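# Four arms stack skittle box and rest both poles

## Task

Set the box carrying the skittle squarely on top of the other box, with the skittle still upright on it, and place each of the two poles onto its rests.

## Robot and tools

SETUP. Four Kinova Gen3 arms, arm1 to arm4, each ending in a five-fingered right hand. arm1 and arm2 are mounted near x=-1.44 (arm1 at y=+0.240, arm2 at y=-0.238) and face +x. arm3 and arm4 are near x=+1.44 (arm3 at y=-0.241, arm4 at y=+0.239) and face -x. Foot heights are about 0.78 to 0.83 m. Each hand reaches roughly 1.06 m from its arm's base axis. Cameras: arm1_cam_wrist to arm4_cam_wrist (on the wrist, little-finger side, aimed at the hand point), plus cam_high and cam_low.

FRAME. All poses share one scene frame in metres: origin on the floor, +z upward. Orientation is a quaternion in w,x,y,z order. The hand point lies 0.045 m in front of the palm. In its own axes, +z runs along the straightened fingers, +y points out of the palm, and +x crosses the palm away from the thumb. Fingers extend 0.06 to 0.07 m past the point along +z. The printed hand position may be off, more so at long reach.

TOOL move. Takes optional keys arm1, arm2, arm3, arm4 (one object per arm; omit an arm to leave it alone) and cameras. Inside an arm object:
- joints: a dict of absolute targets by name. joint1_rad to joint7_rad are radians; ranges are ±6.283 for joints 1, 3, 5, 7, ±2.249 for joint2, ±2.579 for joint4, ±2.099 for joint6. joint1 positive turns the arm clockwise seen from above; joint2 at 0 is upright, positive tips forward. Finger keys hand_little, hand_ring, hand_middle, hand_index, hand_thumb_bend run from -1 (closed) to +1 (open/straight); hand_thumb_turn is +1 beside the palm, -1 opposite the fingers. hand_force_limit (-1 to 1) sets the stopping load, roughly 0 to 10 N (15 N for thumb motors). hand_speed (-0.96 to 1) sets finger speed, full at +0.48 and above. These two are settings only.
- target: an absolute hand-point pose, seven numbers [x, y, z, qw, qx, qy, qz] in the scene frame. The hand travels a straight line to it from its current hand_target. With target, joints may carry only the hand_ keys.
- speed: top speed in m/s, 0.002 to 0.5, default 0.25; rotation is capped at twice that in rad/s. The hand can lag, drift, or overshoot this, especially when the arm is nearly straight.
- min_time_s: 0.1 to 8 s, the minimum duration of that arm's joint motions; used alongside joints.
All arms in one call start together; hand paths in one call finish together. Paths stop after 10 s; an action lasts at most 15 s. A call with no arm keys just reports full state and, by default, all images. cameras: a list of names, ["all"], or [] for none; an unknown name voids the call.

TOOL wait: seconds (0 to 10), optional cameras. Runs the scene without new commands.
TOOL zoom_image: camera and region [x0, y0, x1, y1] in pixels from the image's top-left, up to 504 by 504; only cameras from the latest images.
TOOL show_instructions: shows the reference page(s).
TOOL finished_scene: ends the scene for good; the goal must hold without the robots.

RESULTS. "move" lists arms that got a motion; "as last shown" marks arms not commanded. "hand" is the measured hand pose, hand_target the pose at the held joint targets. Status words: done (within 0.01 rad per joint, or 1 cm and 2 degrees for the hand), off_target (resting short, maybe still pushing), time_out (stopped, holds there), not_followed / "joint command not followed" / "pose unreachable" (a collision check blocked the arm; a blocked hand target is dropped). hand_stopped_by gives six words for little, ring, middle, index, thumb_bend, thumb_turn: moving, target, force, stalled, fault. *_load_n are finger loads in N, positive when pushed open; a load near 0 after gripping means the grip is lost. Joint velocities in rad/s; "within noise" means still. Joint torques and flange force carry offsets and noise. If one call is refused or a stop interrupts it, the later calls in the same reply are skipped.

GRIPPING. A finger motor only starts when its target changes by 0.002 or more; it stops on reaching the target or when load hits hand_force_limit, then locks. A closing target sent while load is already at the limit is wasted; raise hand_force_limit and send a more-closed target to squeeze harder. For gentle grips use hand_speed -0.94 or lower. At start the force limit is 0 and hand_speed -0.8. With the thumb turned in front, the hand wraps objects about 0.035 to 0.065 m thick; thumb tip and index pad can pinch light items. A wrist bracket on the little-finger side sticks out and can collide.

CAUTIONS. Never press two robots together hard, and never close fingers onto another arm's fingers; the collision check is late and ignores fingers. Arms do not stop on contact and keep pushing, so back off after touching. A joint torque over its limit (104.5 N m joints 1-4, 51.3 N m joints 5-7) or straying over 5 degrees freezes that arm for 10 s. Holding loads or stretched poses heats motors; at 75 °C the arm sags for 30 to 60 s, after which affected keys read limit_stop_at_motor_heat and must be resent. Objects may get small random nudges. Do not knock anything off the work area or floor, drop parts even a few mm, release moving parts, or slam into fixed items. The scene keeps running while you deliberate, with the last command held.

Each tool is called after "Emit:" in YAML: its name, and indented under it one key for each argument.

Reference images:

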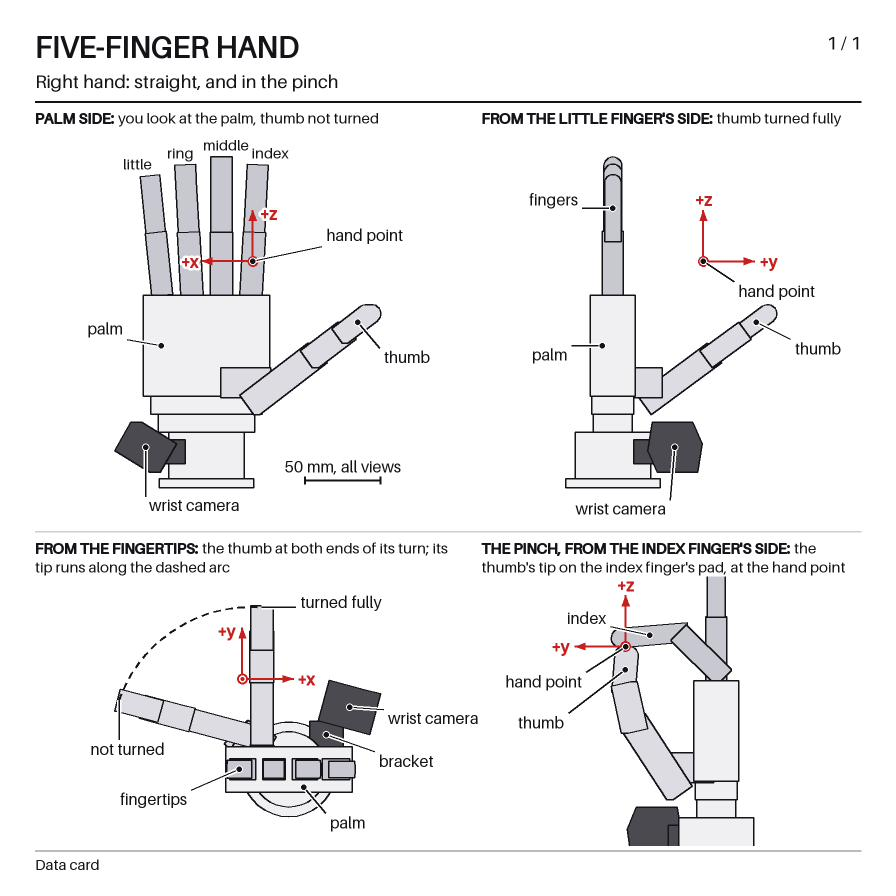

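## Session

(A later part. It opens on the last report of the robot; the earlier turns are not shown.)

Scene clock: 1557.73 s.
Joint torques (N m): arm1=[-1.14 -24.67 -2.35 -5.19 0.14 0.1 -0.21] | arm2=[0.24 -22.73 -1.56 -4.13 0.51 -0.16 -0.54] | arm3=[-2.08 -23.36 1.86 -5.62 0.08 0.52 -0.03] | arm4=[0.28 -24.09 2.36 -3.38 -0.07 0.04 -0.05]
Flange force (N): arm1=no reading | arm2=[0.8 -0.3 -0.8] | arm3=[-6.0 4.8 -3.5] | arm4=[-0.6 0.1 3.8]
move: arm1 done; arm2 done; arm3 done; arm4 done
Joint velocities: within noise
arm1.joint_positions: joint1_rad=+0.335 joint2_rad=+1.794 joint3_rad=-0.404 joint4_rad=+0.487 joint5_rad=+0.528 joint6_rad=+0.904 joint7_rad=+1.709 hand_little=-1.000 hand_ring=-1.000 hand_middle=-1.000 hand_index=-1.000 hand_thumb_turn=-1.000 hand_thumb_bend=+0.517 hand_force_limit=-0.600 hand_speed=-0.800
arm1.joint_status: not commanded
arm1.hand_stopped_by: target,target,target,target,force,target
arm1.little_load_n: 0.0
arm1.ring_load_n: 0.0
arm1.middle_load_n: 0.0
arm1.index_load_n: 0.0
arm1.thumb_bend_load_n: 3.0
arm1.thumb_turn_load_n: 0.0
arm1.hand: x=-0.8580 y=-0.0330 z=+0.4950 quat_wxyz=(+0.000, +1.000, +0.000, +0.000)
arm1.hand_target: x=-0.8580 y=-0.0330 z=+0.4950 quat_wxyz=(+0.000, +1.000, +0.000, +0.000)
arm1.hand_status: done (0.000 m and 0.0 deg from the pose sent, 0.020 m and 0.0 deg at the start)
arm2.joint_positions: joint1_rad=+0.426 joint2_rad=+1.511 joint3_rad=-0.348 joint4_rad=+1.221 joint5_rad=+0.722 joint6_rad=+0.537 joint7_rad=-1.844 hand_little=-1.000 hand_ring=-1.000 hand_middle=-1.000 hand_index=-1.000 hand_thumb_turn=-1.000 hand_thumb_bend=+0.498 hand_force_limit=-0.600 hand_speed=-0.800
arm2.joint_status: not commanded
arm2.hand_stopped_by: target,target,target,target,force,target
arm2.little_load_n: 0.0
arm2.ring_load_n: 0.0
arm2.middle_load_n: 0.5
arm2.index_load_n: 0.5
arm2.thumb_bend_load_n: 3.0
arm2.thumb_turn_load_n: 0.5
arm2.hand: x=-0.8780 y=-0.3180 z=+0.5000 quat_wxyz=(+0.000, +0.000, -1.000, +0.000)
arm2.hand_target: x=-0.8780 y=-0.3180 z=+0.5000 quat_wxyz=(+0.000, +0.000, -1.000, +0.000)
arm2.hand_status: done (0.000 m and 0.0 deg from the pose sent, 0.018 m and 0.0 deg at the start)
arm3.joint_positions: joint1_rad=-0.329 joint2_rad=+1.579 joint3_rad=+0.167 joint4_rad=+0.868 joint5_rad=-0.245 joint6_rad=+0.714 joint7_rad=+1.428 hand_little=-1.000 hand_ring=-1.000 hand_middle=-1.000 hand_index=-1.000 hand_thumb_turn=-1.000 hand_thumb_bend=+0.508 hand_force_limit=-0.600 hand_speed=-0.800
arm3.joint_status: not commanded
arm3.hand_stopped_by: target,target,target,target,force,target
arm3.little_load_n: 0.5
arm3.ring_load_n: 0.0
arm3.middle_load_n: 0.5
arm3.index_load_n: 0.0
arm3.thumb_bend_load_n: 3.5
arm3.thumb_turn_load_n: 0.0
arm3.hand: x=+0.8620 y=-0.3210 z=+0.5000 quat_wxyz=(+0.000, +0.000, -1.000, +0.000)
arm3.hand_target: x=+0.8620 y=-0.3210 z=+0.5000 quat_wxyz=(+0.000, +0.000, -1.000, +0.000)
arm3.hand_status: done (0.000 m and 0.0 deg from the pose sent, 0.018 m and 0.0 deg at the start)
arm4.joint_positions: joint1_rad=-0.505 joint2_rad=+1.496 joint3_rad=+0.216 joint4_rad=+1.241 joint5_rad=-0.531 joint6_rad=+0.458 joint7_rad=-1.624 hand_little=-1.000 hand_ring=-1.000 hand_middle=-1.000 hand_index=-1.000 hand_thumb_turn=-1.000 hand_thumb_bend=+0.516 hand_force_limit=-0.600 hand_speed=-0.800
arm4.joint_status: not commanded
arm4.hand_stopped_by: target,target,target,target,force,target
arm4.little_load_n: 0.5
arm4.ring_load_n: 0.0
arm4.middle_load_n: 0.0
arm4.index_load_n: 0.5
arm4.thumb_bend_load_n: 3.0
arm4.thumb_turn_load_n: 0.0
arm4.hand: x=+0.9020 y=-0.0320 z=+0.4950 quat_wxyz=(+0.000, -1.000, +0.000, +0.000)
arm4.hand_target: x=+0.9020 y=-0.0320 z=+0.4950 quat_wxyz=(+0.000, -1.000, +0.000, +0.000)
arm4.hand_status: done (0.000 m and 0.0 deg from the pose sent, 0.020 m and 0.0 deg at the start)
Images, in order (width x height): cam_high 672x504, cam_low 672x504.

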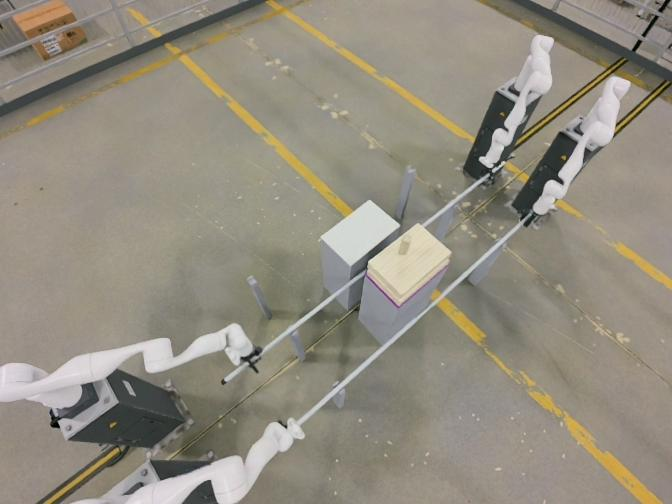

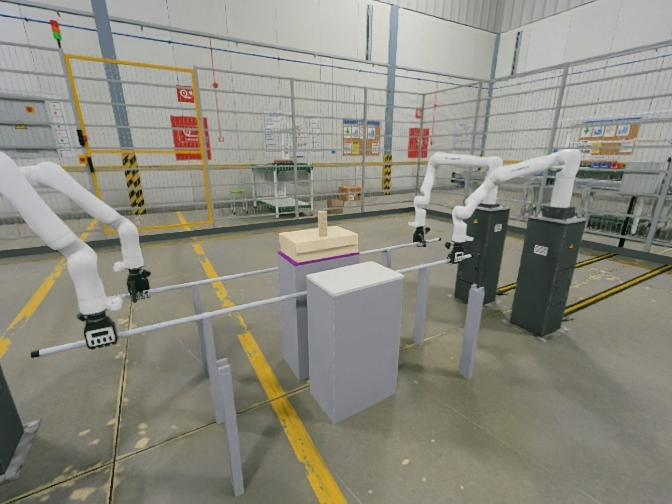

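Emit:
move:
  arm1: {"target": [-0.858, -0.033, 0.480, 0, 1, 0, 0], "speed": 0.03}
  arm4: {"target": [0.902, -0.032, 0.480, 0, 1, 0, 0], "speed": 0.03}
  arm2: {"target": [-0.878, -0.316, 0.480, 0, 0, 1, 0], "speed": 0.03}
  arm3: {"target": [0.862, -0.320, 0.480, 0, 0, 1, 0], "speed": 0.03}
  cameras: ["cam_high", "cam_low"]

Emit:
zoom_image:
  camera: "cam_high"
  region: [315, 350, 365, 400]

Emit:
zoom_image:
  camera: "cam_high"
  region: [475, 220, 525, 270]

Emit:
zoom_image:
  camera: "cam_low"
  region: [180, 240, 260, 320]

Emit:
zoom_image:
  camera: "cam_low"
  region: [370, 230, 450, 300]

Scene clock: 1569.47 s.
Joint torques (N m): arm1=[-1.05 -23.17 -2.11 -4.75 0.13 0.29 -0.23] | arm2=[0.22 -21.84 -1.31 -3.86 0.53 -0.19 -0.53] | arm3=[-2.18 -22.22 1.65 -5.21 0.08 0.58 0.01] | arm4=[0.06 -22.98 2.07 -2.92 -0.06 0.2 0.01]
Flange force (N): arm1=no reading | arm2=[0.5 -0.4 -2.4] | arm3=[-6.0 4.9 -5.5] | arm4=[-1.0 -0.1 2.2]
move: arm1 done; arm2 done; arm3 done; arm4 done
Joint velocities: within noise
arm1.joint_positions: joint1_rad=+0.323 joint2_rad=+1.843 joint3_rad=-0.412 joint4_rad=+0.409 joint5_rad=+0.521 joint6_rad=+0.924 joint7_rad=+1.733 hand_little=-1.000 hand_ring=-1.000 hand_middle=-1.000 hand_index=-1.000 hand_thumb_turn=-1.000 hand_thumb_bend=+0.517 hand_force_limit=-0.600 hand_speed=-0.800
arm1.joint_status: not commanded
arm1.hand_stopped_by: target,target,target,target,force,target
arm1.little_load_n: 0.0
arm1.ring_load_n: 0.0
arm1.middle_load_n: 0.0
arm1.index_load_n: 0.0
arm1.thumb_bend_load_n: 3.0
arm1.thumb_turn_load_n: 0.0
arm1.hand: x=-0.8580 y=-0.0330 z=+0.4800 quat_wxyz=(+0.000, +1.000, +0.000, +0.000)
arm1.hand_target: x=-0.8580 y=-0.0330 z=+0.4800 quat_wxyz=(+0.000, +1.000, +0.000, +0.000)
arm1.hand_status: done (0.000 m and 0.0 deg from the pose sent, 0.015 m and 0.0 deg at the start)
arm2.joint_positions: joint1_rad=+0.418 joint2_rad=+1.555 joint3_rad=-0.344 joint4_rad=+1.182 joint5_rad=+0.725 joint6_rad=+0.528 joint7_rad=-1.842 hand_little=-1.000 hand_ring=-1.000 hand_middle=-1.000 hand_index=-1.000 hand_thumb_turn=-1.000 hand_thumb_bend=+0.498 hand_force_limit=-0.600 hand_speed=-0.800
arm2.joint_status: not commanded
arm2.hand_stopped_by: target,target,target,target,force,target
arm2.little_load_n: 0.0
arm2.ring_load_n: 0.0
arm2.middle_load_n: 0.5
arm2.index_load_n: 0.0
arm2.thumb_bend_load_n: 3.5
arm2.thumb_turn_load_n: 0.5
arm2.hand: x=-0.8780 y=-0.3160 z=+0.4800 quat_wxyz=(+0.000, +0.000, -1.000, +0.000)
arm2.hand_target: x=-0.8780 y=-0.3160 z=+0.4800 quat_wxyz=(+0.000, +0.000, -1.000, +0.000)
arm2.hand_status: done (0.000 m and 0.0 deg from the pose sent, 0.020 m and 0.0 deg at the start)
arm3.joint_positions: joint1_rad=-0.325 joint2_rad=+1.627 joint3_rad=+0.168 joint4_rad=+0.819 joint5_rad=-0.246 joint6_rad=+0.714 joint7_rad=+1.424 hand_little=-1.000 hand_ring=-1.000 hand_middle=-1.000 hand_index=-1.000 hand_thumb_turn=-1.000 hand_thumb_bend=+0.508 hand_force_limit=-0.600 hand_speed=-0.800
arm3.joint_status: not commanded
arm3.hand_stopped_by: target,target,target,target,force,target
arm3.little_load_n: 0.0
arm3.ring_load_n: 0.0
arm3.middle_load_n: 0.0
arm3.index_load_n: 0.0
arm3.thumb_bend_load_n: 3.5
arm3.thumb_turn_load_n: 0.0
arm3.hand: x=+0.8620 y=-0.3200 z=+0.4800 quat_wxyz=(+0.000, +0.000, -1.000, +0.000)
arm3.hand_target: x=+0.8620 y=-0.3200 z=+0.4800 quat_wxyz=(+0.000, +0.000, -1.000, +0.000)
arm3.hand_status: done (0.000 m and 0.0 deg from the pose sent, 0.020 m and 0.0 deg at the start)
arm4.joint_positions: joint1_rad=-0.503 joint2_rad=+1.530 joint3_rad=+0.214 joint4_rad=+1.210 joint5_rad=-0.533 joint6_rad=+0.454 joint7_rad=-1.627 hand_little=-1.000 hand_ring=-1.000 hand_middle=-1.000 hand_index=-1.000 hand_thumb_turn=-1.000 hand_thumb_bend=+0.516 hand_force_limit=-0.600 hand_speed=-0.800
arm4.joint_status: not commanded
arm4.hand_stopped_by: target,target,target,target,force,target
arm4.little_load_n: 0.0
arm4.ring_load_n: 0.0
arm4.middle_load_n: 0.0
arm4.index_load_n: 0.0
arm4.thumb_bend_load_n: 3.0
arm4.thumb_turn_load_n: 0.0
arm4.hand: x=+0.9020 y=-0.0320 z=+0.4800 quat_wxyz=(+0.000, -1.000, +0.000, +0.000)
arm4.hand_target: x=+0.9020 y=-0.0320 z=+0.4800 quat_wxyz=(+0.000, -1.000, +0.000, +0.000)
arm4.hand_status: done (0.000 m and 0.0 deg from the pose sent, 0.015 m and 0.0 deg at the start)
Images, in order (width x height): cam_high 672x504, cam_low 672x504.

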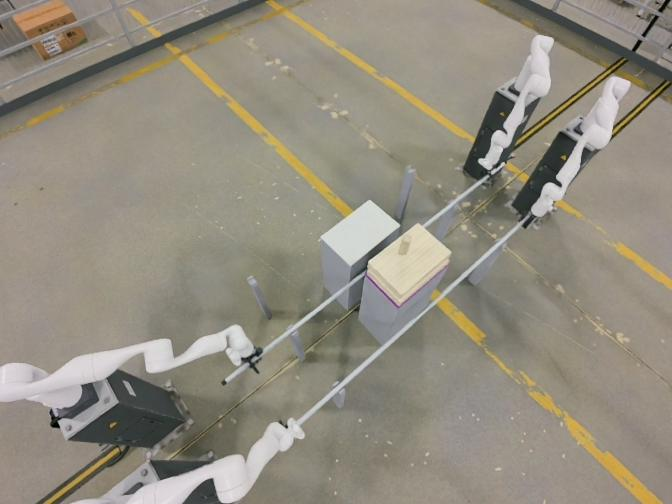

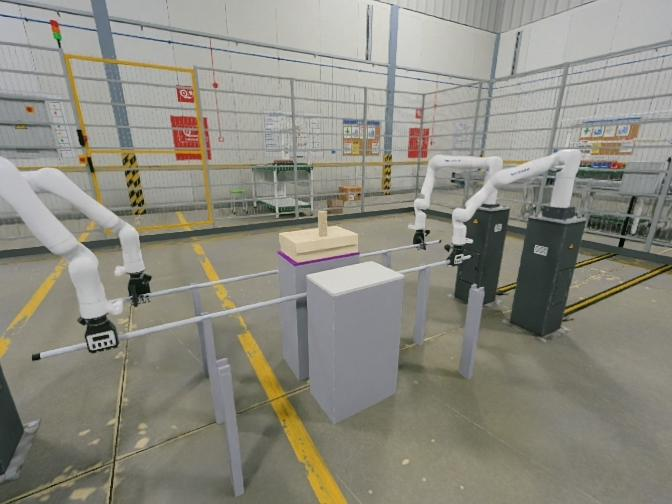

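Scaled by 10.080.

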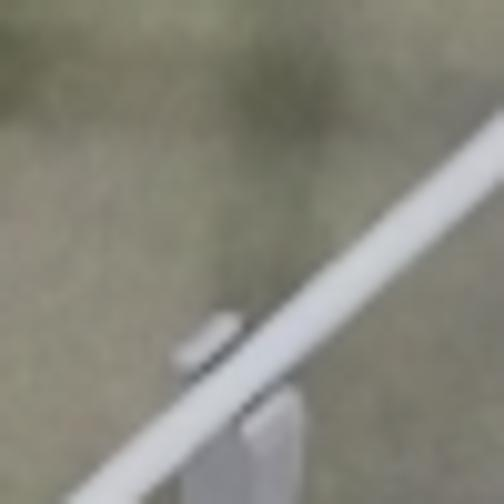

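Scaled by 10.080.

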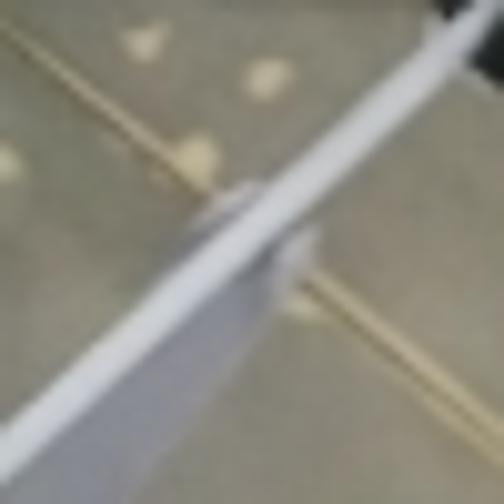

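Scaled by 6.300.

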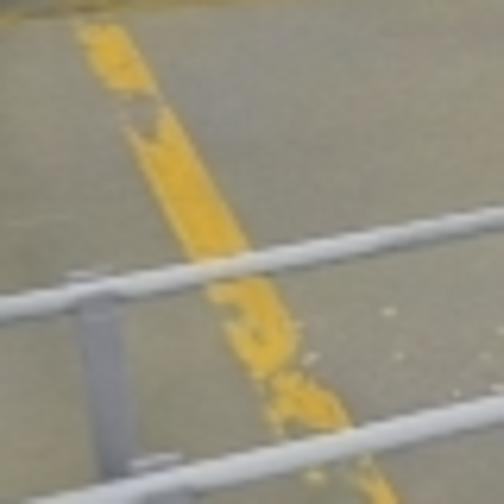

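Scaled by 6.300.

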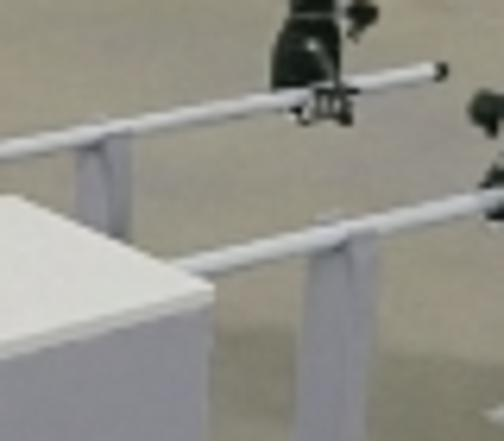

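Emit:
move:
  arm1: {"joints": {"hand_thumb_bend": 1, "hand_little": 1, "hand_ring": 1, "hand_middle": 1, "hand_index": 1, "hand_speed": -0.8}}
  arm2: {"joints": {"hand_thumb_bend": 1, "hand_little": 1, "hand_ring": 1, "hand_middle": 1, "hand_index": 1, "hand_speed": -0.8}}
  arm3: {"joints": {"hand_thumb_bend": 1, "hand_little": 1, "hand_ring": 1, "hand_middle": 1, "hand_index": 1, "hand_speed": -0.8}}
  arm4: {"joints": {"hand_thumb_bend": 1, "hand_little": 1, "hand_ring": 1, "hand_middle": 1, "hand_index": 1, "hand_speed": -0.8}}
  cameras: ["all"]

Scene clock: 1589.00 s.
Joint torques (N m): arm1=[-1.05 -23.18 -2.11 -4.7 0.08 0.3 -0.25] | arm2=[0.24 -21.84 -1.29 -3.91 0.54 -0.22 -0.52] | arm3=[-2.19 -22.23 1.63 -5.22 0.05 0.56 -0.01] | arm4=[0.05 -22.95 2.08 -2.92 -0.06 0.2 -0.01]
Flange force (N): arm1=no reading | arm2=[0.6 -0.3 -2.5] | arm3=[-6.0 4.9 -5.5] | arm4=[-1.0 -0.1 2.1]
move: arm1 done; arm2 done; arm3 done; arm4 done
Joint velocities: within noise
arm1.joint_positions: joint1_rad=+0.323 joint2_rad=+1.843 joint3_rad=-0.412 joint4_rad=+0.409 joint5_rad=+0.521 joint6_rad=+0.925 joint7_rad=+1.733 hand_little=+1.000 hand_ring=+1.000 hand_middle=+1.000 hand_index=+1.000 hand_thumb_turn=-1.000 hand_thumb_bend=+1.000 hand_force_limit=-0.600 hand_speed=-0.800
arm1.joint_status: all done
arm1.hand_stopped_by: target,target,target,target,target,target
arm1.little_load_n: 0.0
arm1.ring_load_n: 0.0
arm1.middle_load_n: 0.0
arm1.index_load_n: 0.0
arm1.thumb_bend_load_n: 0.0
arm1.thumb_turn_load_n: 0.0
arm1.hand: x=-0.8580 y=-0.0330 z=+0.4800 quat_wxyz=(+0.000, +1.000, +0.000, +0.000)
arm1.hand_target: x=-0.8580 y=-0.0330 z=+0.4800 quat_wxyz=(+0.000, +1.000, +0.000, +0.000)
arm1.hand_status: not commanded
arm2.joint_positions: joint1_rad=+0.418 joint2_rad=+1.555 joint3_rad=-0.344 joint4_rad=+1.182 joint5_rad=+0.725 joint6_rad=+0.528 joint7_rad=-1.842 hand_little=+1.000 hand_ring=+1.000 hand_middle=+1.000 hand_index=+1.000 hand_thumb_turn=-1.000 hand_thumb_bend=+1.000 hand_force_limit=-0.600 hand_speed=-0.800
arm2.joint_status: all done
arm2.hand_stopped_by: target,target,target,target,target,target
arm2.little_load_n: 0.0
arm2.ring_load_n: 0.0
arm2.middle_load_n: 0.0
arm2.index_load_n: 0.0
arm2.thumb_bend_load_n: -0.5
arm2.thumb_turn_load_n: 0.0
arm2.hand: x=-0.8780 y=-0.3160 z=+0.4800 quat_wxyz=(+0.000, +0.000, -1.000, +0.000)
arm2.hand_target: x=-0.8780 y=-0.3160 z=+0.4800 quat_wxyz=(+0.000, +0.000, -1.000, +0.000)
arm2.hand_status: not commanded
arm3.joint_positions: joint1_rad=-0.325 joint2_rad=+1.627 joint3_rad=+0.168 joint4_rad=+0.819 joint5_rad=-0.246 joint6_rad=+0.714 joint7_rad=+1.424 hand_little=+1.000 hand_ring=+1.000 hand_middle=+1.000 hand_index=+1.000 hand_thumb_turn=-1.000 hand_thumb_bend=+1.000 hand_force_limit=-0.600 hand_speed=-0.800
arm3.joint_status: all done
arm3.hand_stopped_by: target,target,target,target,target,target
arm3.little_load_n: 0.0
arm3.ring_load_n: 0.0
arm3.middle_load_n: 0.0
arm3.index_load_n: 0.0
arm3.thumb_bend_load_n: 0.0
arm3.thumb_turn_load_n: 0.0
arm3.hand: x=+0.8620 y=-0.3200 z=+0.4800 quat_wxyz=(+0.000, +0.000, -1.000, +0.000)
arm3.hand_target: x=+0.8620 y=-0.3200 z=+0.4800 quat_wxyz=(+0.000, +0.000, -1.000, +0.000)
arm3.hand_status: not commanded
arm4.joint_positions: joint1_rad=-0.503 joint2_rad=+1.530 joint3_rad=+0.214 joint4_rad=+1.210 joint5_rad=-0.533 joint6_rad=+0.454 joint7_rad=-1.627 hand_little=+1.000 hand_ring=+1.000 hand_middle=+1.000 hand_index=+1.000 hand_thumb_turn=-1.000 hand_thumb_bend=+1.000 hand_force_limit=-0.600 hand_speed=-0.800
arm4.joint_status: all done
arm4.hand_stopped_by: target,target,target,target,target,target
arm4.little_load_n: 0.0
arm4.ring_load_n: 0.0
arm4.middle_load_n: 0.0
arm4.index_load_n: -0.5
arm4.thumb_bend_load_n: 0.0
arm4.thumb_turn_load_n: 0.0
arm4.hand: x=+0.9020 y=-0.0320 z=+0.4800 quat_wxyz=(+0.000, -1.000, +0.000, +0.000)
arm4.hand_target: x=+0.9020 y=-0.0320 z=+0.4800 quat_wxyz=(+0.000, -1.000, +0.000, +0.000)
arm4.hand_status: not commanded
pictures: arm1_cam_wrist, arm2_cam_wrist, arm3_cam_wrist, arm4_cam_wrist, cam_high, cam_low
Images, in order (width x height): arm1_cam_wrist 672x504, arm2_cam_wrist 672x504, arm3_cam_wrist 672x504, arm4_cam_wrist 672x504, cam_high 672x504, cam_low 672x504.

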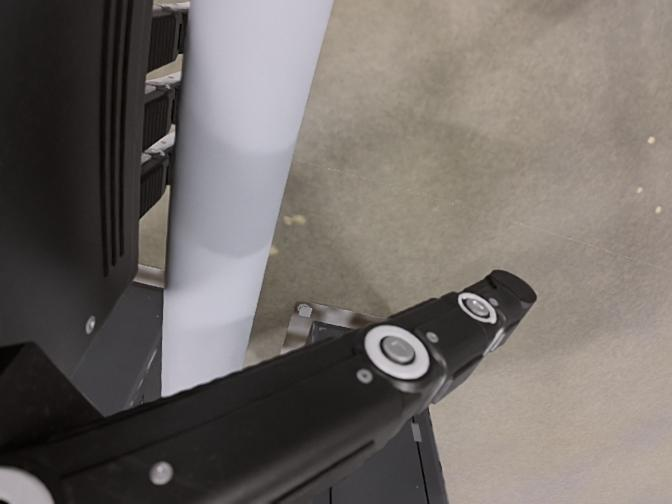

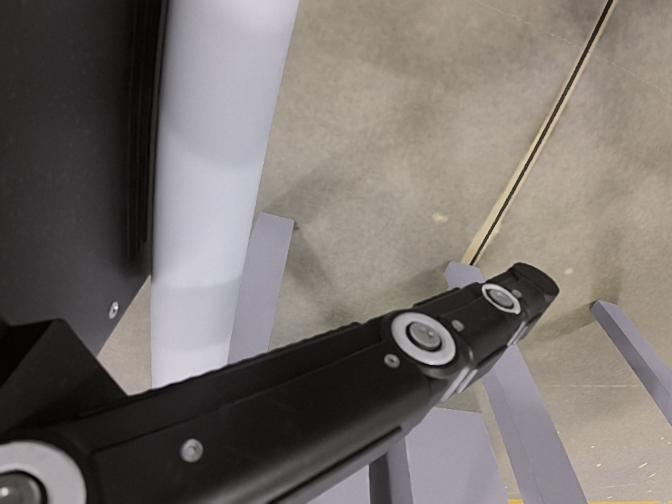

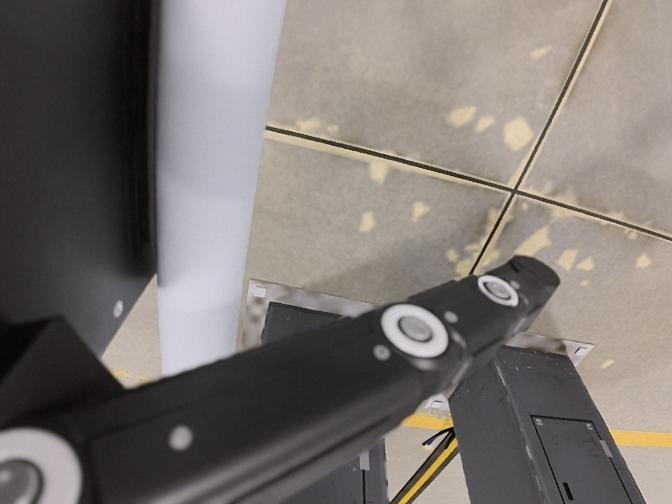

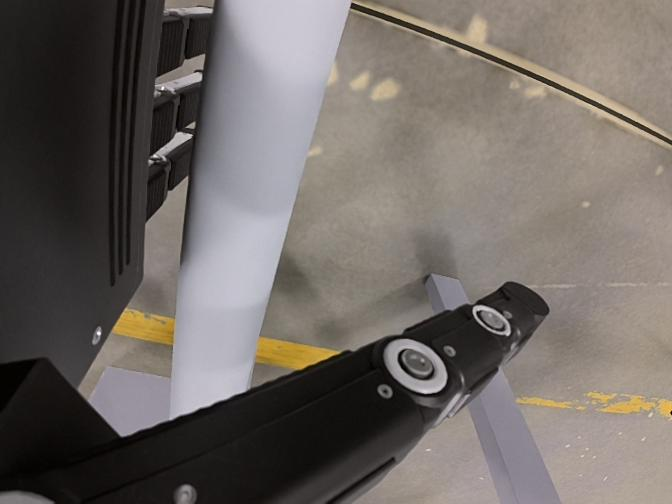

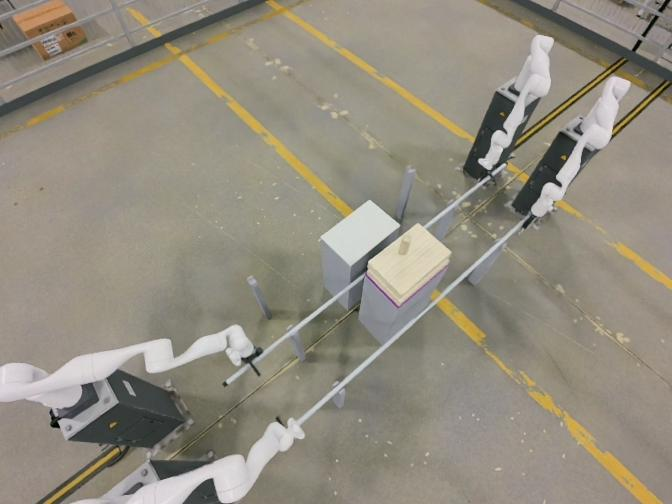

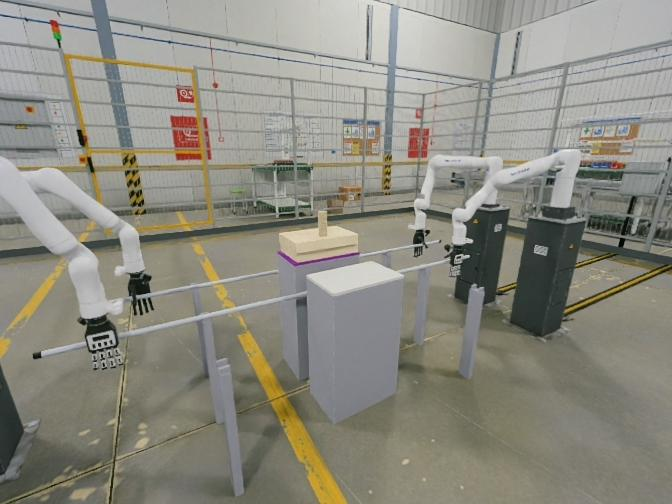

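Emit:
move:
  arm1: {"target": [-0.858, -0.023, 0.480, 0, 1, 0, 0], "speed": 0.04}
  arm4: {"target": [0.902, -0.023, 0.480, 0, 1, 0, 0], "speed": 0.04}
  arm2: {"target": [-0.878, -0.331, 0.480, 0, 0, 1, 0], "speed": 0.04}
  arm3: {"target": [0.862, -0.335, 0.480, 0, 0, 1, 0], "speed": 0.04}
  cameras: ["all"]

Scene clock: 1598.13 s.
Joint torques (N m): arm1=[-1.06 -23.07 -2.15 -4.58 0.11 0.3 -0.2] | arm2=[0.21 -21.93 -1.33 -3.95 0.51 -0.2 -0.53] | arm3=[-2.16 -22.31 1.62 -5.32 0.06 0.57 -0.01] | arm4=[0.05 -22.89 2.03 -2.83 -0.03 0.21 0.02]
Flange force (N): arm1=no reading | arm2=[0.5 -0.4 -2.4] | arm3=[-6.2 5.1 -5.6] | arm4=[-1.0 -0.1 2.2]
move: arm1 done; arm2 done; arm3 done; arm4 done
Joint velocities: within noise
arm1.joint_positions: joint1_rad=+0.314 joint2_rad=+1.831 joint3_rad=-0.406 joint4_rad=+0.445 joint5_rad=+0.526 joint6_rad=+0.904 joint7_rad=+1.706 hand_little=+1.000 hand_ring=+1.000 hand_middle=+1.000 hand_index=+1.000 hand_thumb_turn=-1.000 hand_thumb_bend=+1.000 hand_force_limit=-0.600 hand_speed=-0.800
arm1.joint_status: not commanded
arm1.hand_stopped_by: target,target,target,target,target,target
arm1.little_load_n: 0.0
arm1.ring_load_n: 0.0
arm1.middle_load_n: 0.0
arm1.index_load_n: 0.0
arm1.thumb_bend_load_n: 0.0
arm1.thumb_turn_load_n: 0.0
arm1.hand: x=-0.8580 y=-0.0230 z=+0.4800 quat_wxyz=(+0.000, +1.000, +0.000, +0.000)
arm1.hand_target: x=-0.8580 y=-0.0230 z=+0.4800 quat_wxyz=(+0.000, +1.000, +0.000, +0.000)
arm1.hand_status: done (0.000 m and 0.0 deg from the pose sent, 0.010 m and 0.0 deg at the start)
arm2.joint_positions: joint1_rad=+0.446 joint2_rad=+1.561 joint3_rad=-0.352 joint4_rad=+1.164 joint5_rad=+0.726 joint6_rad=+0.543 joint7_rad=-1.808 hand_little=+1.000 hand_ring=+1.000 hand_middle=+1.000 hand_index=+1.000 hand_thumb_turn=-1.000 hand_thumb_bend=+1.000 hand_force_limit=-0.600 hand_speed=-0.800
arm2.joint_status: not commanded
arm2.hand_stopped_by: target,target,target,target,target,target
arm2.little_load_n: 0.0
arm2.ring_load_n: 0.0
arm2.middle_load_n: 0.0
arm2.index_load_n: 0.0
arm2.thumb_bend_load_n: 0.0
arm2.thumb_turn_load_n: 0.0
arm2.hand: x=-0.8780 y=-0.3310 z=+0.4800 quat_wxyz=(+0.000, +0.000, -1.000, +0.000)
arm2.hand_target: x=-0.8780 y=-0.3310 z=+0.4800 quat_wxyz=(+0.000, +0.000, -1.000, +0.000)
arm2.hand_status: done (0.000 m and 0.0 deg from the pose sent, 0.015 m and 0.0 deg at the start)
arm3.joint_positions: joint1_rad=-0.348 joint2_rad=+1.635 joint3_rad=+0.172 joint4_rad=+0.796 joint5_rad=-0.248 joint6_rad=+0.730 joint7_rad=+1.399 hand_little=+1.000 hand_ring=+1.000 hand_middle=+1.000 hand_index=+1.000 hand_thumb_turn=-1.000 hand_thumb_bend=+1.000 hand_force_limit=-0.600 hand_speed=-0.800
arm3.joint_status: not commanded
arm3.hand_stopped_by: target,target,target,target,target,target
arm3.little_load_n: 0.0
arm3.ring_load_n: 0.0
arm3.middle_load_n: 0.0
arm3.index_load_n: 0.0
arm3.thumb_bend_load_n: 0.0
arm3.thumb_turn_load_n: 0.0
arm3.hand: x=+0.8620 y=-0.3350 z=+0.4800 quat_wxyz=(+0.000, +0.000, -1.000, +0.000)
arm3.hand_target: x=+0.8620 y=-0.3350 z=+0.4800 quat_wxyz=(+0.000, +0.000, -1.000, +0.000)
arm3.hand_status: done (0.000 m and 0.0 deg from the pose sent, 0.015 m and 0.0 deg at the start)
arm4.joint_positions: joint1_rad=-0.486 joint2_rad=+1.526 joint3_rad=+0.207 joint4_rad=+1.224 joint5_rad=-0.530 joint6_rad=+0.442 joint7_rad=-1.610 hand_little=+1.000 hand_ring=+1.000 hand_middle=+1.000 hand_index=+1.000 hand_thumb_turn=-1.000 hand_thumb_bend=+1.000 hand_force_limit=-0.600 hand_speed=-0.800
arm4.joint_status: not commanded
arm4.hand_stopped_by: target,target,target,target,target,target
arm4.little_load_n: 0.0
arm4.ring_load_n: 0.0
arm4.middle_load_n: 0.0
arm4.index_load_n: 0.0
arm4.thumb_bend_load_n: 0.0
arm4.thumb_turn_load_n: 0.0
arm4.hand: x=+0.9020 y=-0.0230 z=+0.4800 quat_wxyz=(+0.000, -1.000, +0.000, +0.000)
arm4.hand_target: x=+0.9020 y=-0.0230 z=+0.4800 quat_wxyz=(+0.000, -1.000, +0.000, +0.000)
arm4.hand_status: done (0.000 m and 0.0 deg from the pose sent, 0.009 m and 0.0 deg at the start)
pictures: arm1_cam_wrist, arm2_cam_wrist, arm3_cam_wrist, arm4_cam_wrist, cam_high, cam_low
Images, in order (width x height): arm1_cam_wrist 672x504, arm2_cam_wrist 672x504, arm3_cam_wrist 672x504, arm4_cam_wrist 672x504, cam_high 672x504, cam_low 672x504.

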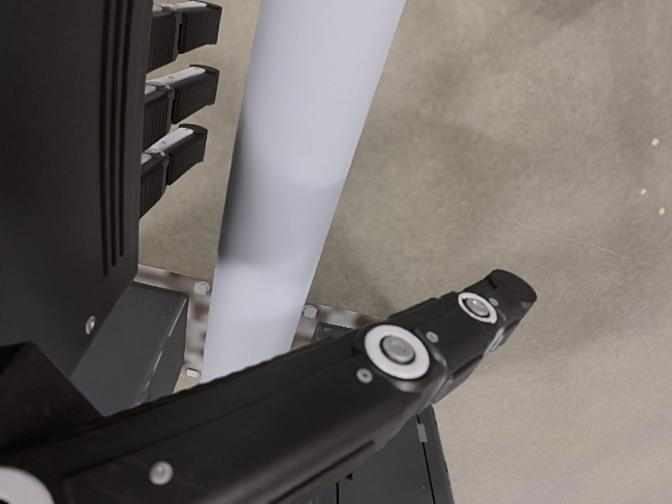

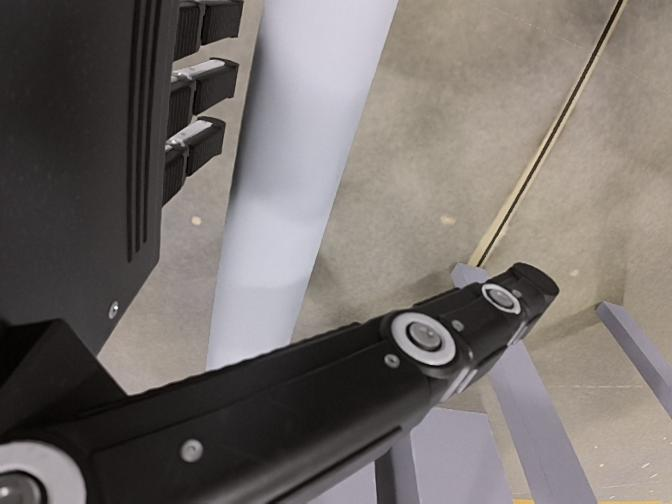

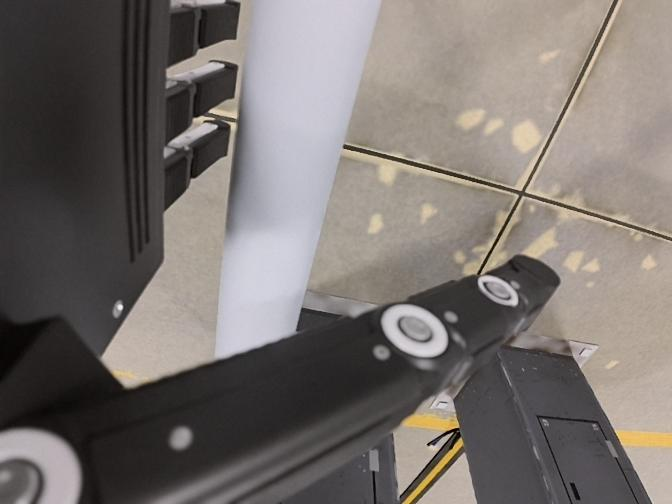

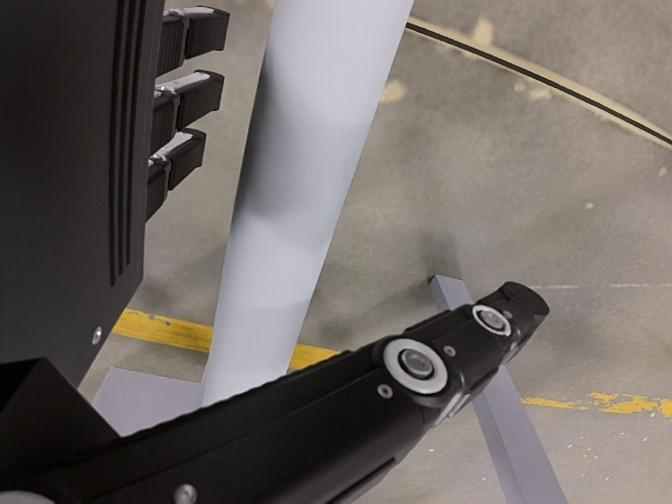

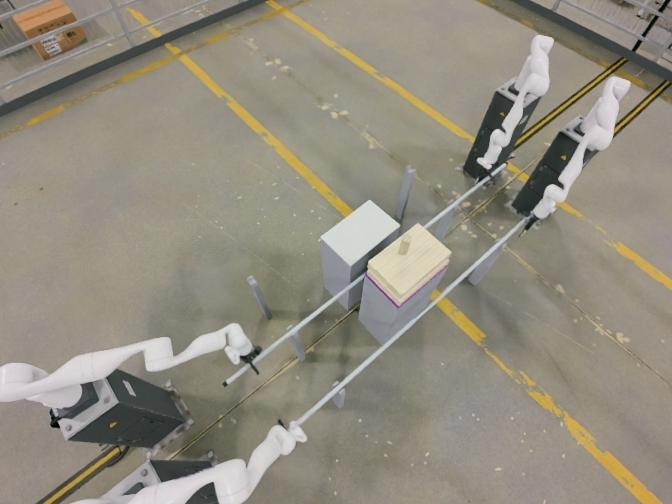

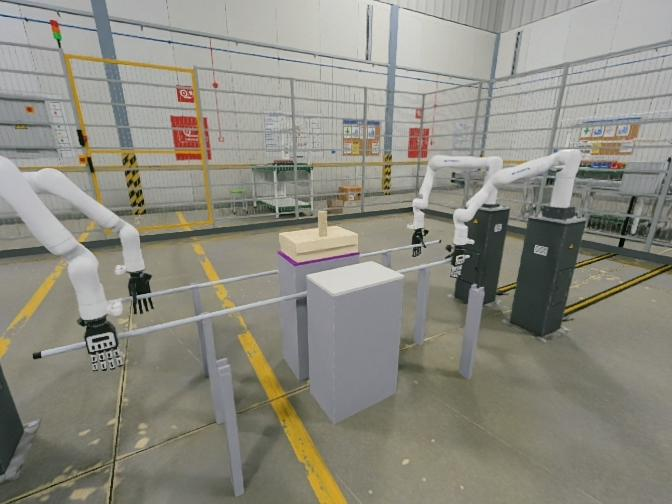

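Clear of the poles; raise the hands.

Emit:
move:
  arm1: {"target": [-0.858, -0.023, 0.70, 0, 1, 0, 0], "speed": 0.12}
  arm4: {"target": [0.902, -0.023, 0.70, 0, 1, 0, 0], "speed": 0.12}
  arm2: {"target": [-0.878, -0.331, 0.70, 0, 0, 1, 0], "speed": 0.12}
  arm3: {"target": [0.862, -0.335, 0.70, 0, 0, 1, 0], "speed": 0.12}
  cameras: []

Emit:
move:
  arm2: {"target": [-0.72, -0.25, 1.12, 0, 0, 1, 0], "speed": 0.2, "joints": {"hand_thumb_turn": 1}}
  arm4: {"target": [0.75, -0.08, 1.12, 0, 1, 0, 0], "speed": 0.2, "joints": {"hand_thumb_turn": 1}}
  cameras: ["all"]

Emit:
zoom_image:
  camera: "cam_low"
  region: [265, 200, 375, 280]

Emit:
zoom_image:
  camera: "cam_high"
  region: [355, 210, 460, 315]

Scene clock: 1610.50 s.
Joint torques (N m): arm1=[-1.09 -23.23 -3.41 -4.76 0.12 0.3 -0.27] | arm2=[0.21 -20.95 -2.03 -5.34 0.56 -0.21 -0.56] | arm3=[-2.15 -21.7 1.87 -6.18 0.07 0.56 -0.01] | arm4=[0.06 -21.77 2.53 -4.29 -0.05 0.19 0.02]
Flange force (N): arm1=[0.9 1.8 -0.8] | arm2=[1.9 -0.1 -2.3] | arm3=[-4.9 4.7 -2.7] | arm4=[-1.3 0.1 1.9]
move: arm1 done; arm2 done; arm3 done; arm4 done
Joint velocities: within noise
arm1.joint_positions: joint1_rad=+0.385 joint2_rad=+1.322 joint3_rad=-0.408 joint4_rad=+0.962 joint5_rad=+0.516 joint6_rad=+0.938 joint7_rad=+1.580 hand_little=+1.000 hand_ring=+1.000 hand_middle=+1.000 hand_index=+1.000 hand_thumb_turn=-1.000 hand_thumb_bend=+1.000 hand_force_limit=-0.600 hand_speed=-0.800
arm1.joint_status: not commanded
arm1.hand_stopped_by: target,target,target,target,target,target
arm1.little_load_n: 0.0
arm1.ring_load_n: 0.0
arm1.middle_load_n: 0.0
arm1.index_load_n: 0.5
arm1.thumb_bend_load_n: 0.0
arm1.thumb_turn_load_n: 0.0
arm1.hand: x=-0.8580 y=-0.0230 z=+0.7000 quat_wxyz=(+0.000, +1.000, +0.000, +0.000)
arm1.hand_target: x=-0.8580 y=-0.0230 z=+0.7000 quat_wxyz=(+0.000, +1.000, +0.000, +0.000)
arm1.hand_status: done (0.000 m and 0.0 deg from the pose sent, 0.220 m and 0.0 deg at the start)
arm2.joint_positions: joint1_rad=+0.521 joint2_rad=+1.114 joint3_rad=-0.465 joint4_rad=+1.431 joint5_rad=+0.625 joint6_rad=+0.752 joint7_rad=-1.783 hand_little=+1.000 hand_ring=+1.000 hand_middle=+1.000 hand_index=+1.000 hand_thumb_turn=-1.000 hand_thumb_bend=+1.000 hand_force_limit=-0.600 hand_speed=-0.800
arm2.joint_status: not commanded
arm2.hand_stopped_by: target,target,target,target,target,target
arm2.little_load_n: 0.0
arm2.ring_load_n: 0.0
arm2.middle_load_n: 0.0
arm2.index_load_n: 0.0
arm2.thumb_bend_load_n: -0.5
arm2.thumb_turn_load_n: 0.0
arm2.hand: x=-0.8780 y=-0.3310 z=+0.7000 quat_wxyz=(+0.000, +0.000, -1.000, +0.000)
arm2.hand_target: x=-0.8780 y=-0.3310 z=+0.7000 quat_wxyz=(+0.000, +0.000, -1.000, +0.000)
arm2.hand_status: done (0.000 m and 0.0 deg from the pose sent, 0.220 m and 0.0 deg at the start)
arm3.joint_positions: joint1_rad=-0.376 joint2_rad=+1.184 joint3_rad=+0.197 joint4_rad=+1.100 joint5_rad=-0.227 joint6_rad=+0.881 joint7_rad=+1.416 hand_little=+1.000 hand_ring=+1.000 hand_middle=+1.000 hand_index=+1.000 hand_thumb_turn=-1.000 hand_thumb_bend=+1.000 hand_force_limit=-0.600 hand_speed=-0.800
arm3.joint_status: not commanded
arm3.hand_stopped_by: target,target,target,target,target,target
arm3.little_load_n: 0.0
arm3.ring_load_n: 0.0
arm3.middle_load_n: 0.0
arm3.index_load_n: 0.0
arm3.thumb_bend_load_n: 0.0
arm3.thumb_turn_load_n: 0.0
arm3.hand: x=+0.8620 y=-0.3350 z=+0.7000 quat_wxyz=(+0.000, +0.000, -1.000, +0.000)
arm3.hand_target: x=+0.8620 y=-0.3350 z=+0.7000 quat_wxyz=(+0.000, +0.000, -1.000, +0.000)
arm3.hand_status: done (0.000 m and 0.0 deg from the pose sent, 0.220 m and 0.0 deg at the start)
arm4.joint_positions: joint1_rad=-0.542 joint2_rad=+1.066 joint3_rad=+0.303 joint4_rad=+1.491 joint5_rad=-0.464 joint6_rad=+0.654 joint7_rad=-1.634 hand_little=+1.000 hand_ring=+1.000 hand_middle=+1.000 hand_index=+1.000 hand_thumb_turn=-1.000 hand_thumb_bend=+1.000 hand_force_limit=-0.600 hand_speed=-0.800
arm4.joint_status: not commanded
arm4.hand_stopped_by: target,target,target,target,target,target
arm4.little_load_n: 0.0
arm4.ring_load_n: 0.0
arm4.middle_load_n: 0.0
arm4.index_load_n: 0.0
arm4.thumb_bend_load_n: 0.0
arm4.thumb_turn_load_n: 0.0
arm4.hand: x=+0.9020 y=-0.0230 z=+0.7000 quat_wxyz=(+0.000, -1.000, +0.000, +0.000)
arm4.hand_target: x=+0.9020 y=-0.0230 z=+0.7000 quat_wxyz=(+0.000, -1.000, +0.000, +0.000)
arm4.hand_status: done (0.000 m and 0.0 deg from the pose sent, 0.220 m and 0.0 deg at the start)

Scene clock: 1616.13 s.
Joint torques (N m): arm1=[-1.07 -23.2 -3.35 -4.76 0.13 0.34 -0.22] | arm2=[0.22 -23.69 0.72 -7.65 0.54 -0.57 -0.55] | arm3=[-2.17 -21.66 1.91 -6.19 0.07 0.57 0.01] | arm4=[0.11 -24.91 0.25 -6.95 -0.07 -0.33 0.03]
Flange force (N): arm1=[0.7 1.6 -0.8] | arm2=no reading | arm3=[-5.0 4.8 -2.7] | arm4=no reading
move: arm2 off_target; arm4 off_target
Joint velocities: arm1=[within noise] | arm2=[0 0 0.012 0 -0.012 0 0] | arm3=[within noise] | arm4=[within noise]
arm1, arm3: as last shown
arm1.index_load_n: 0.0
arm2.joint_positions: joint1_rad=+0.113 joint2_rad=+1.038 joint3_rad=-0.476 joint4_rad=+0.035 joint5_rad=+0.455 joint6_rad=+1.911 joint7_rad=-1.540 hand_little=+1.000 hand_ring=+1.000 hand_middle=+1.000 hand_index=+1.000 hand_thumb_turn=+1.000 hand_thumb_bend=+1.000 hand_force_limit=-0.600 hand_speed=-0.800
arm2.joint_status: all done
arm2.hand_stopped_by: target,target,target,target,target,target
arm2.little_load_n: 0.0
arm2.ring_load_n: 0.0
arm2.middle_load_n: 0.0
arm2.index_load_n: 0.0
arm2.thumb_bend_load_n: 0.0
arm2.thumb_turn_load_n: 0.0
arm2.hand: x=-0.7208 y=-0.2499 z=+1.1195 quat_wxyz=(-0.083, -0.016, -0.996, +0.000)
arm2.hand_target: x=-0.7208 y=-0.2499 z=+1.1195 quat_wxyz=(-0.083, -0.016, -0.996, +0.000)
arm2.hand_status: off_target (0.001 m and 9.7 deg from the pose sent, 0.456 m and 0.0 deg at the start; a joint's target at an end of its range on 101 of 169 steps)
arm4.joint_positions: joint1_rad=-0.355 joint2_rad=+1.053 joint3_rad=+0.425 joint4_rad=+0.035 joint5_rad=-0.436 joint6_rad=+1.852 joint7_rad=-1.992 hand_little=+1.000 hand_ring=+1.000 hand_middle=+1.000 hand_index=+1.000 hand_thumb_turn=+1.000 hand_thumb_bend=+1.000 hand_force_limit=-0.600 hand_speed=-0.800
arm4.joint_status: all done
arm4.hand_stopped_by: target,target,target,target,target,target
arm4.little_load_n: 0.0
arm4.ring_load_n: 0.0
arm4.middle_load_n: 0.0
arm4.index_load_n: 0.0
arm4.thumb_bend_load_n: 0.0
arm4.thumb_turn_load_n: 0.0
arm4.hand: x=+0.7508 y=-0.0797 z=+1.1195 quat_wxyz=(-0.043, -0.995, +0.013, +0.091)
arm4.hand_target: x=+0.7508 y=-0.0797 z=+1.1195 quat_wxyz=(-0.043, -0.995, +0.013, +0.091)
arm4.hand_status: off_target (0.001 m and 11.7 deg from the pose sent, 0.450 m and 0.0 deg at the start; a joint's target at an end of its range on 102 of 169 steps)
pictures: arm1_cam_wrist, arm2_cam_wrist, arm3_cam_wrist, arm4_cam_wrist, cam_high, cam_low
Images, in order (width x height): arm1_cam_wrist 672x504, arm2_cam_wrist 672x504, arm3_cam_wrist 672x504, arm4_cam_wrist 672x504, cam_high 672x504, cam_low 672x504.

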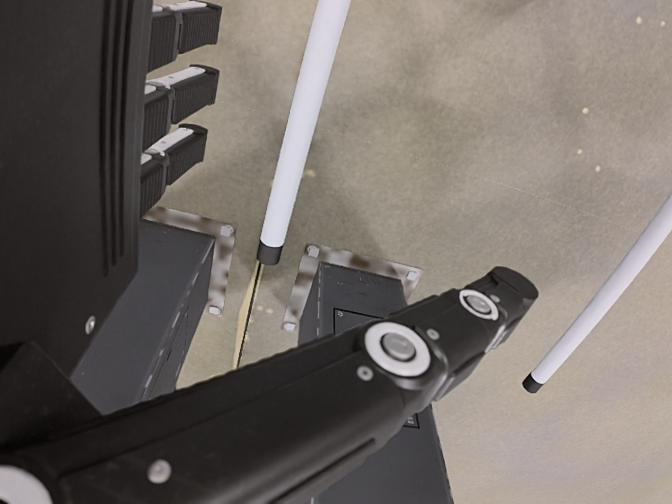

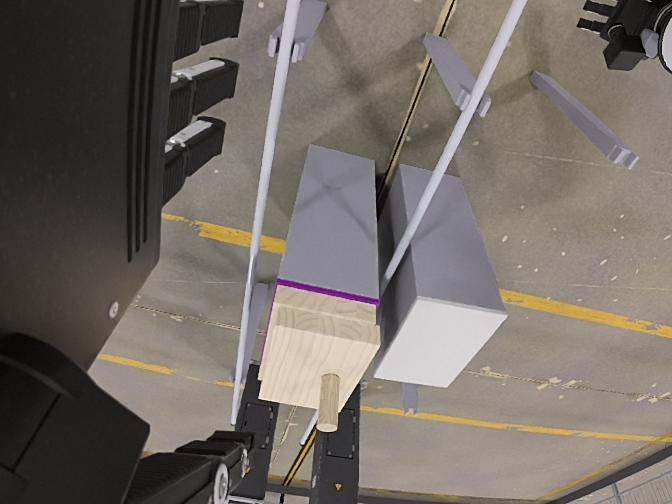

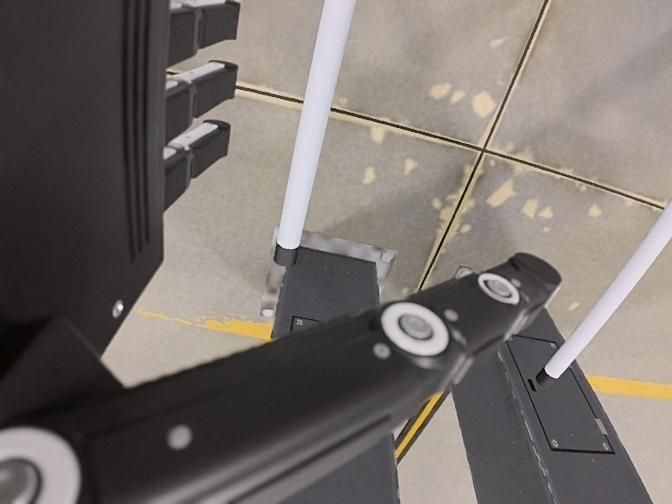

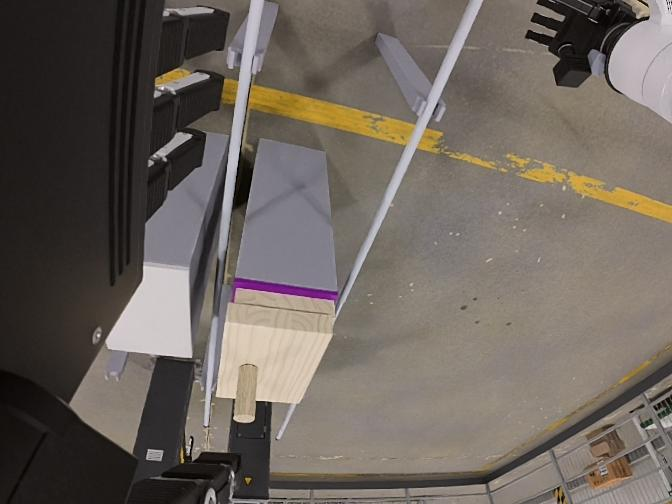

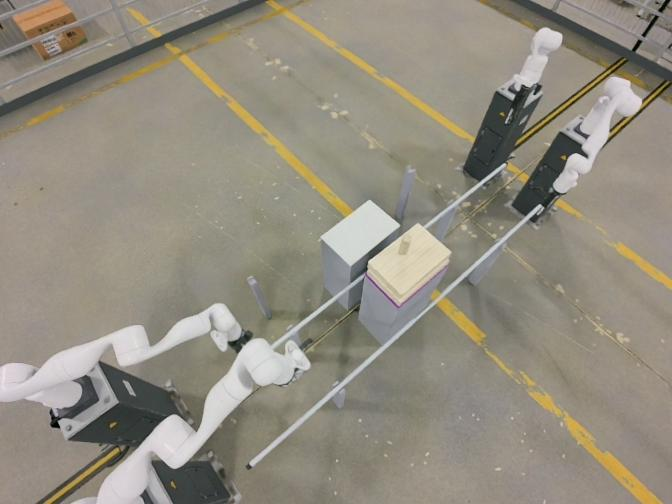

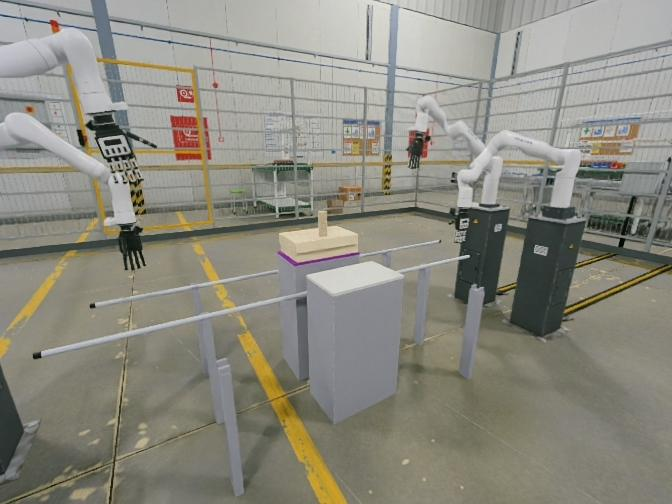

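Scaled by 4.582.

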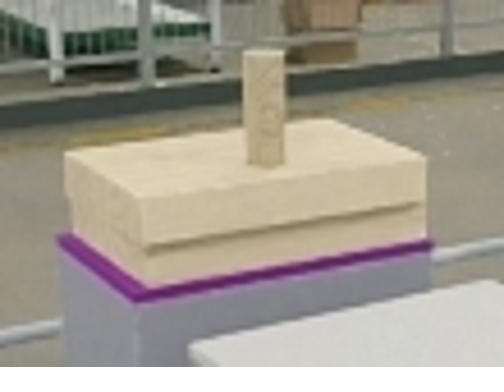

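Scaled by 4.800.

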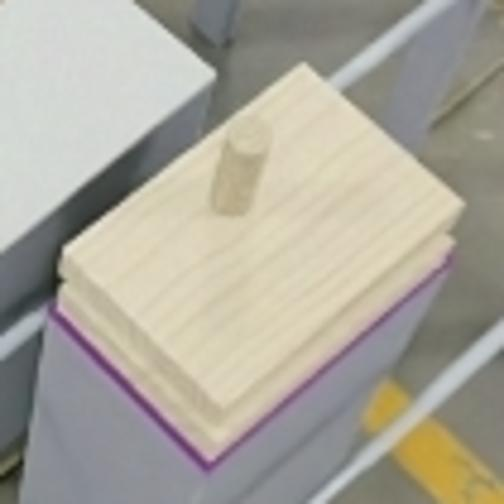

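Emit:
zoom_image:
  camera: "arm2_cam_wrist"
  region: [240, 270, 400, 430]

Emit:
zoom_image:
  camera: "arm4_cam_wrist"
  region: [200, 270, 360, 430]

Emit:
zoom_image:
  camera: "arm2_cam_wrist"
  region: [240, 0, 520, 130]

Emit:
zoom_image:
  camera: "arm4_cam_wrist"
  region: [200, 0, 480, 130]

Scaled by 3.150 from the camera's image (finer frame: 960x720).

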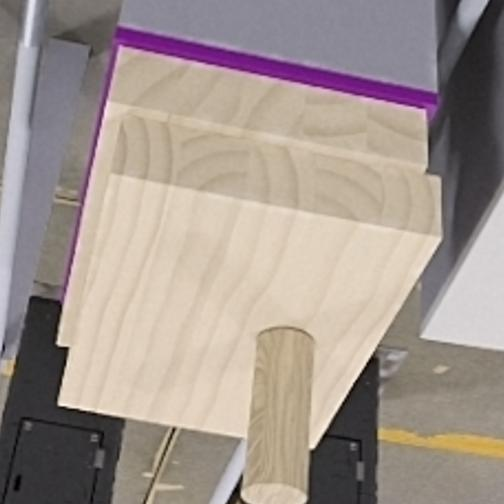

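Scaled by 3.150 from the camera's image (finer frame: 960x720).

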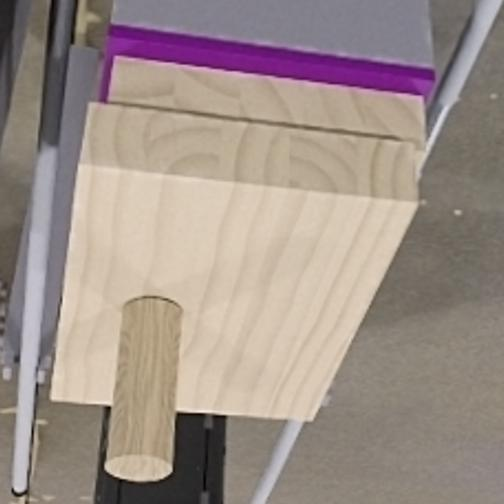

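Scaled by 1.800 from the camera's image (finer frame: 960x720).

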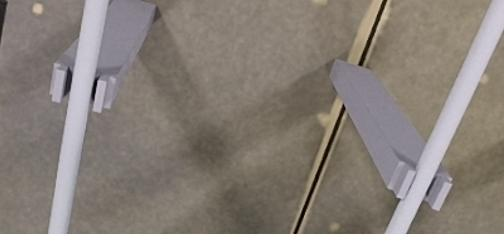

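Scaled by 1.800 from the camera's image (finer frame: 960x720).

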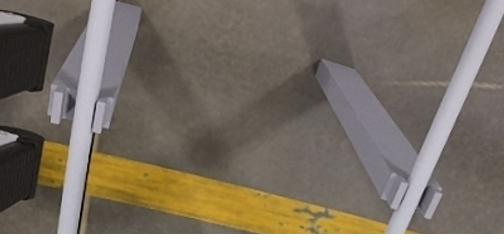

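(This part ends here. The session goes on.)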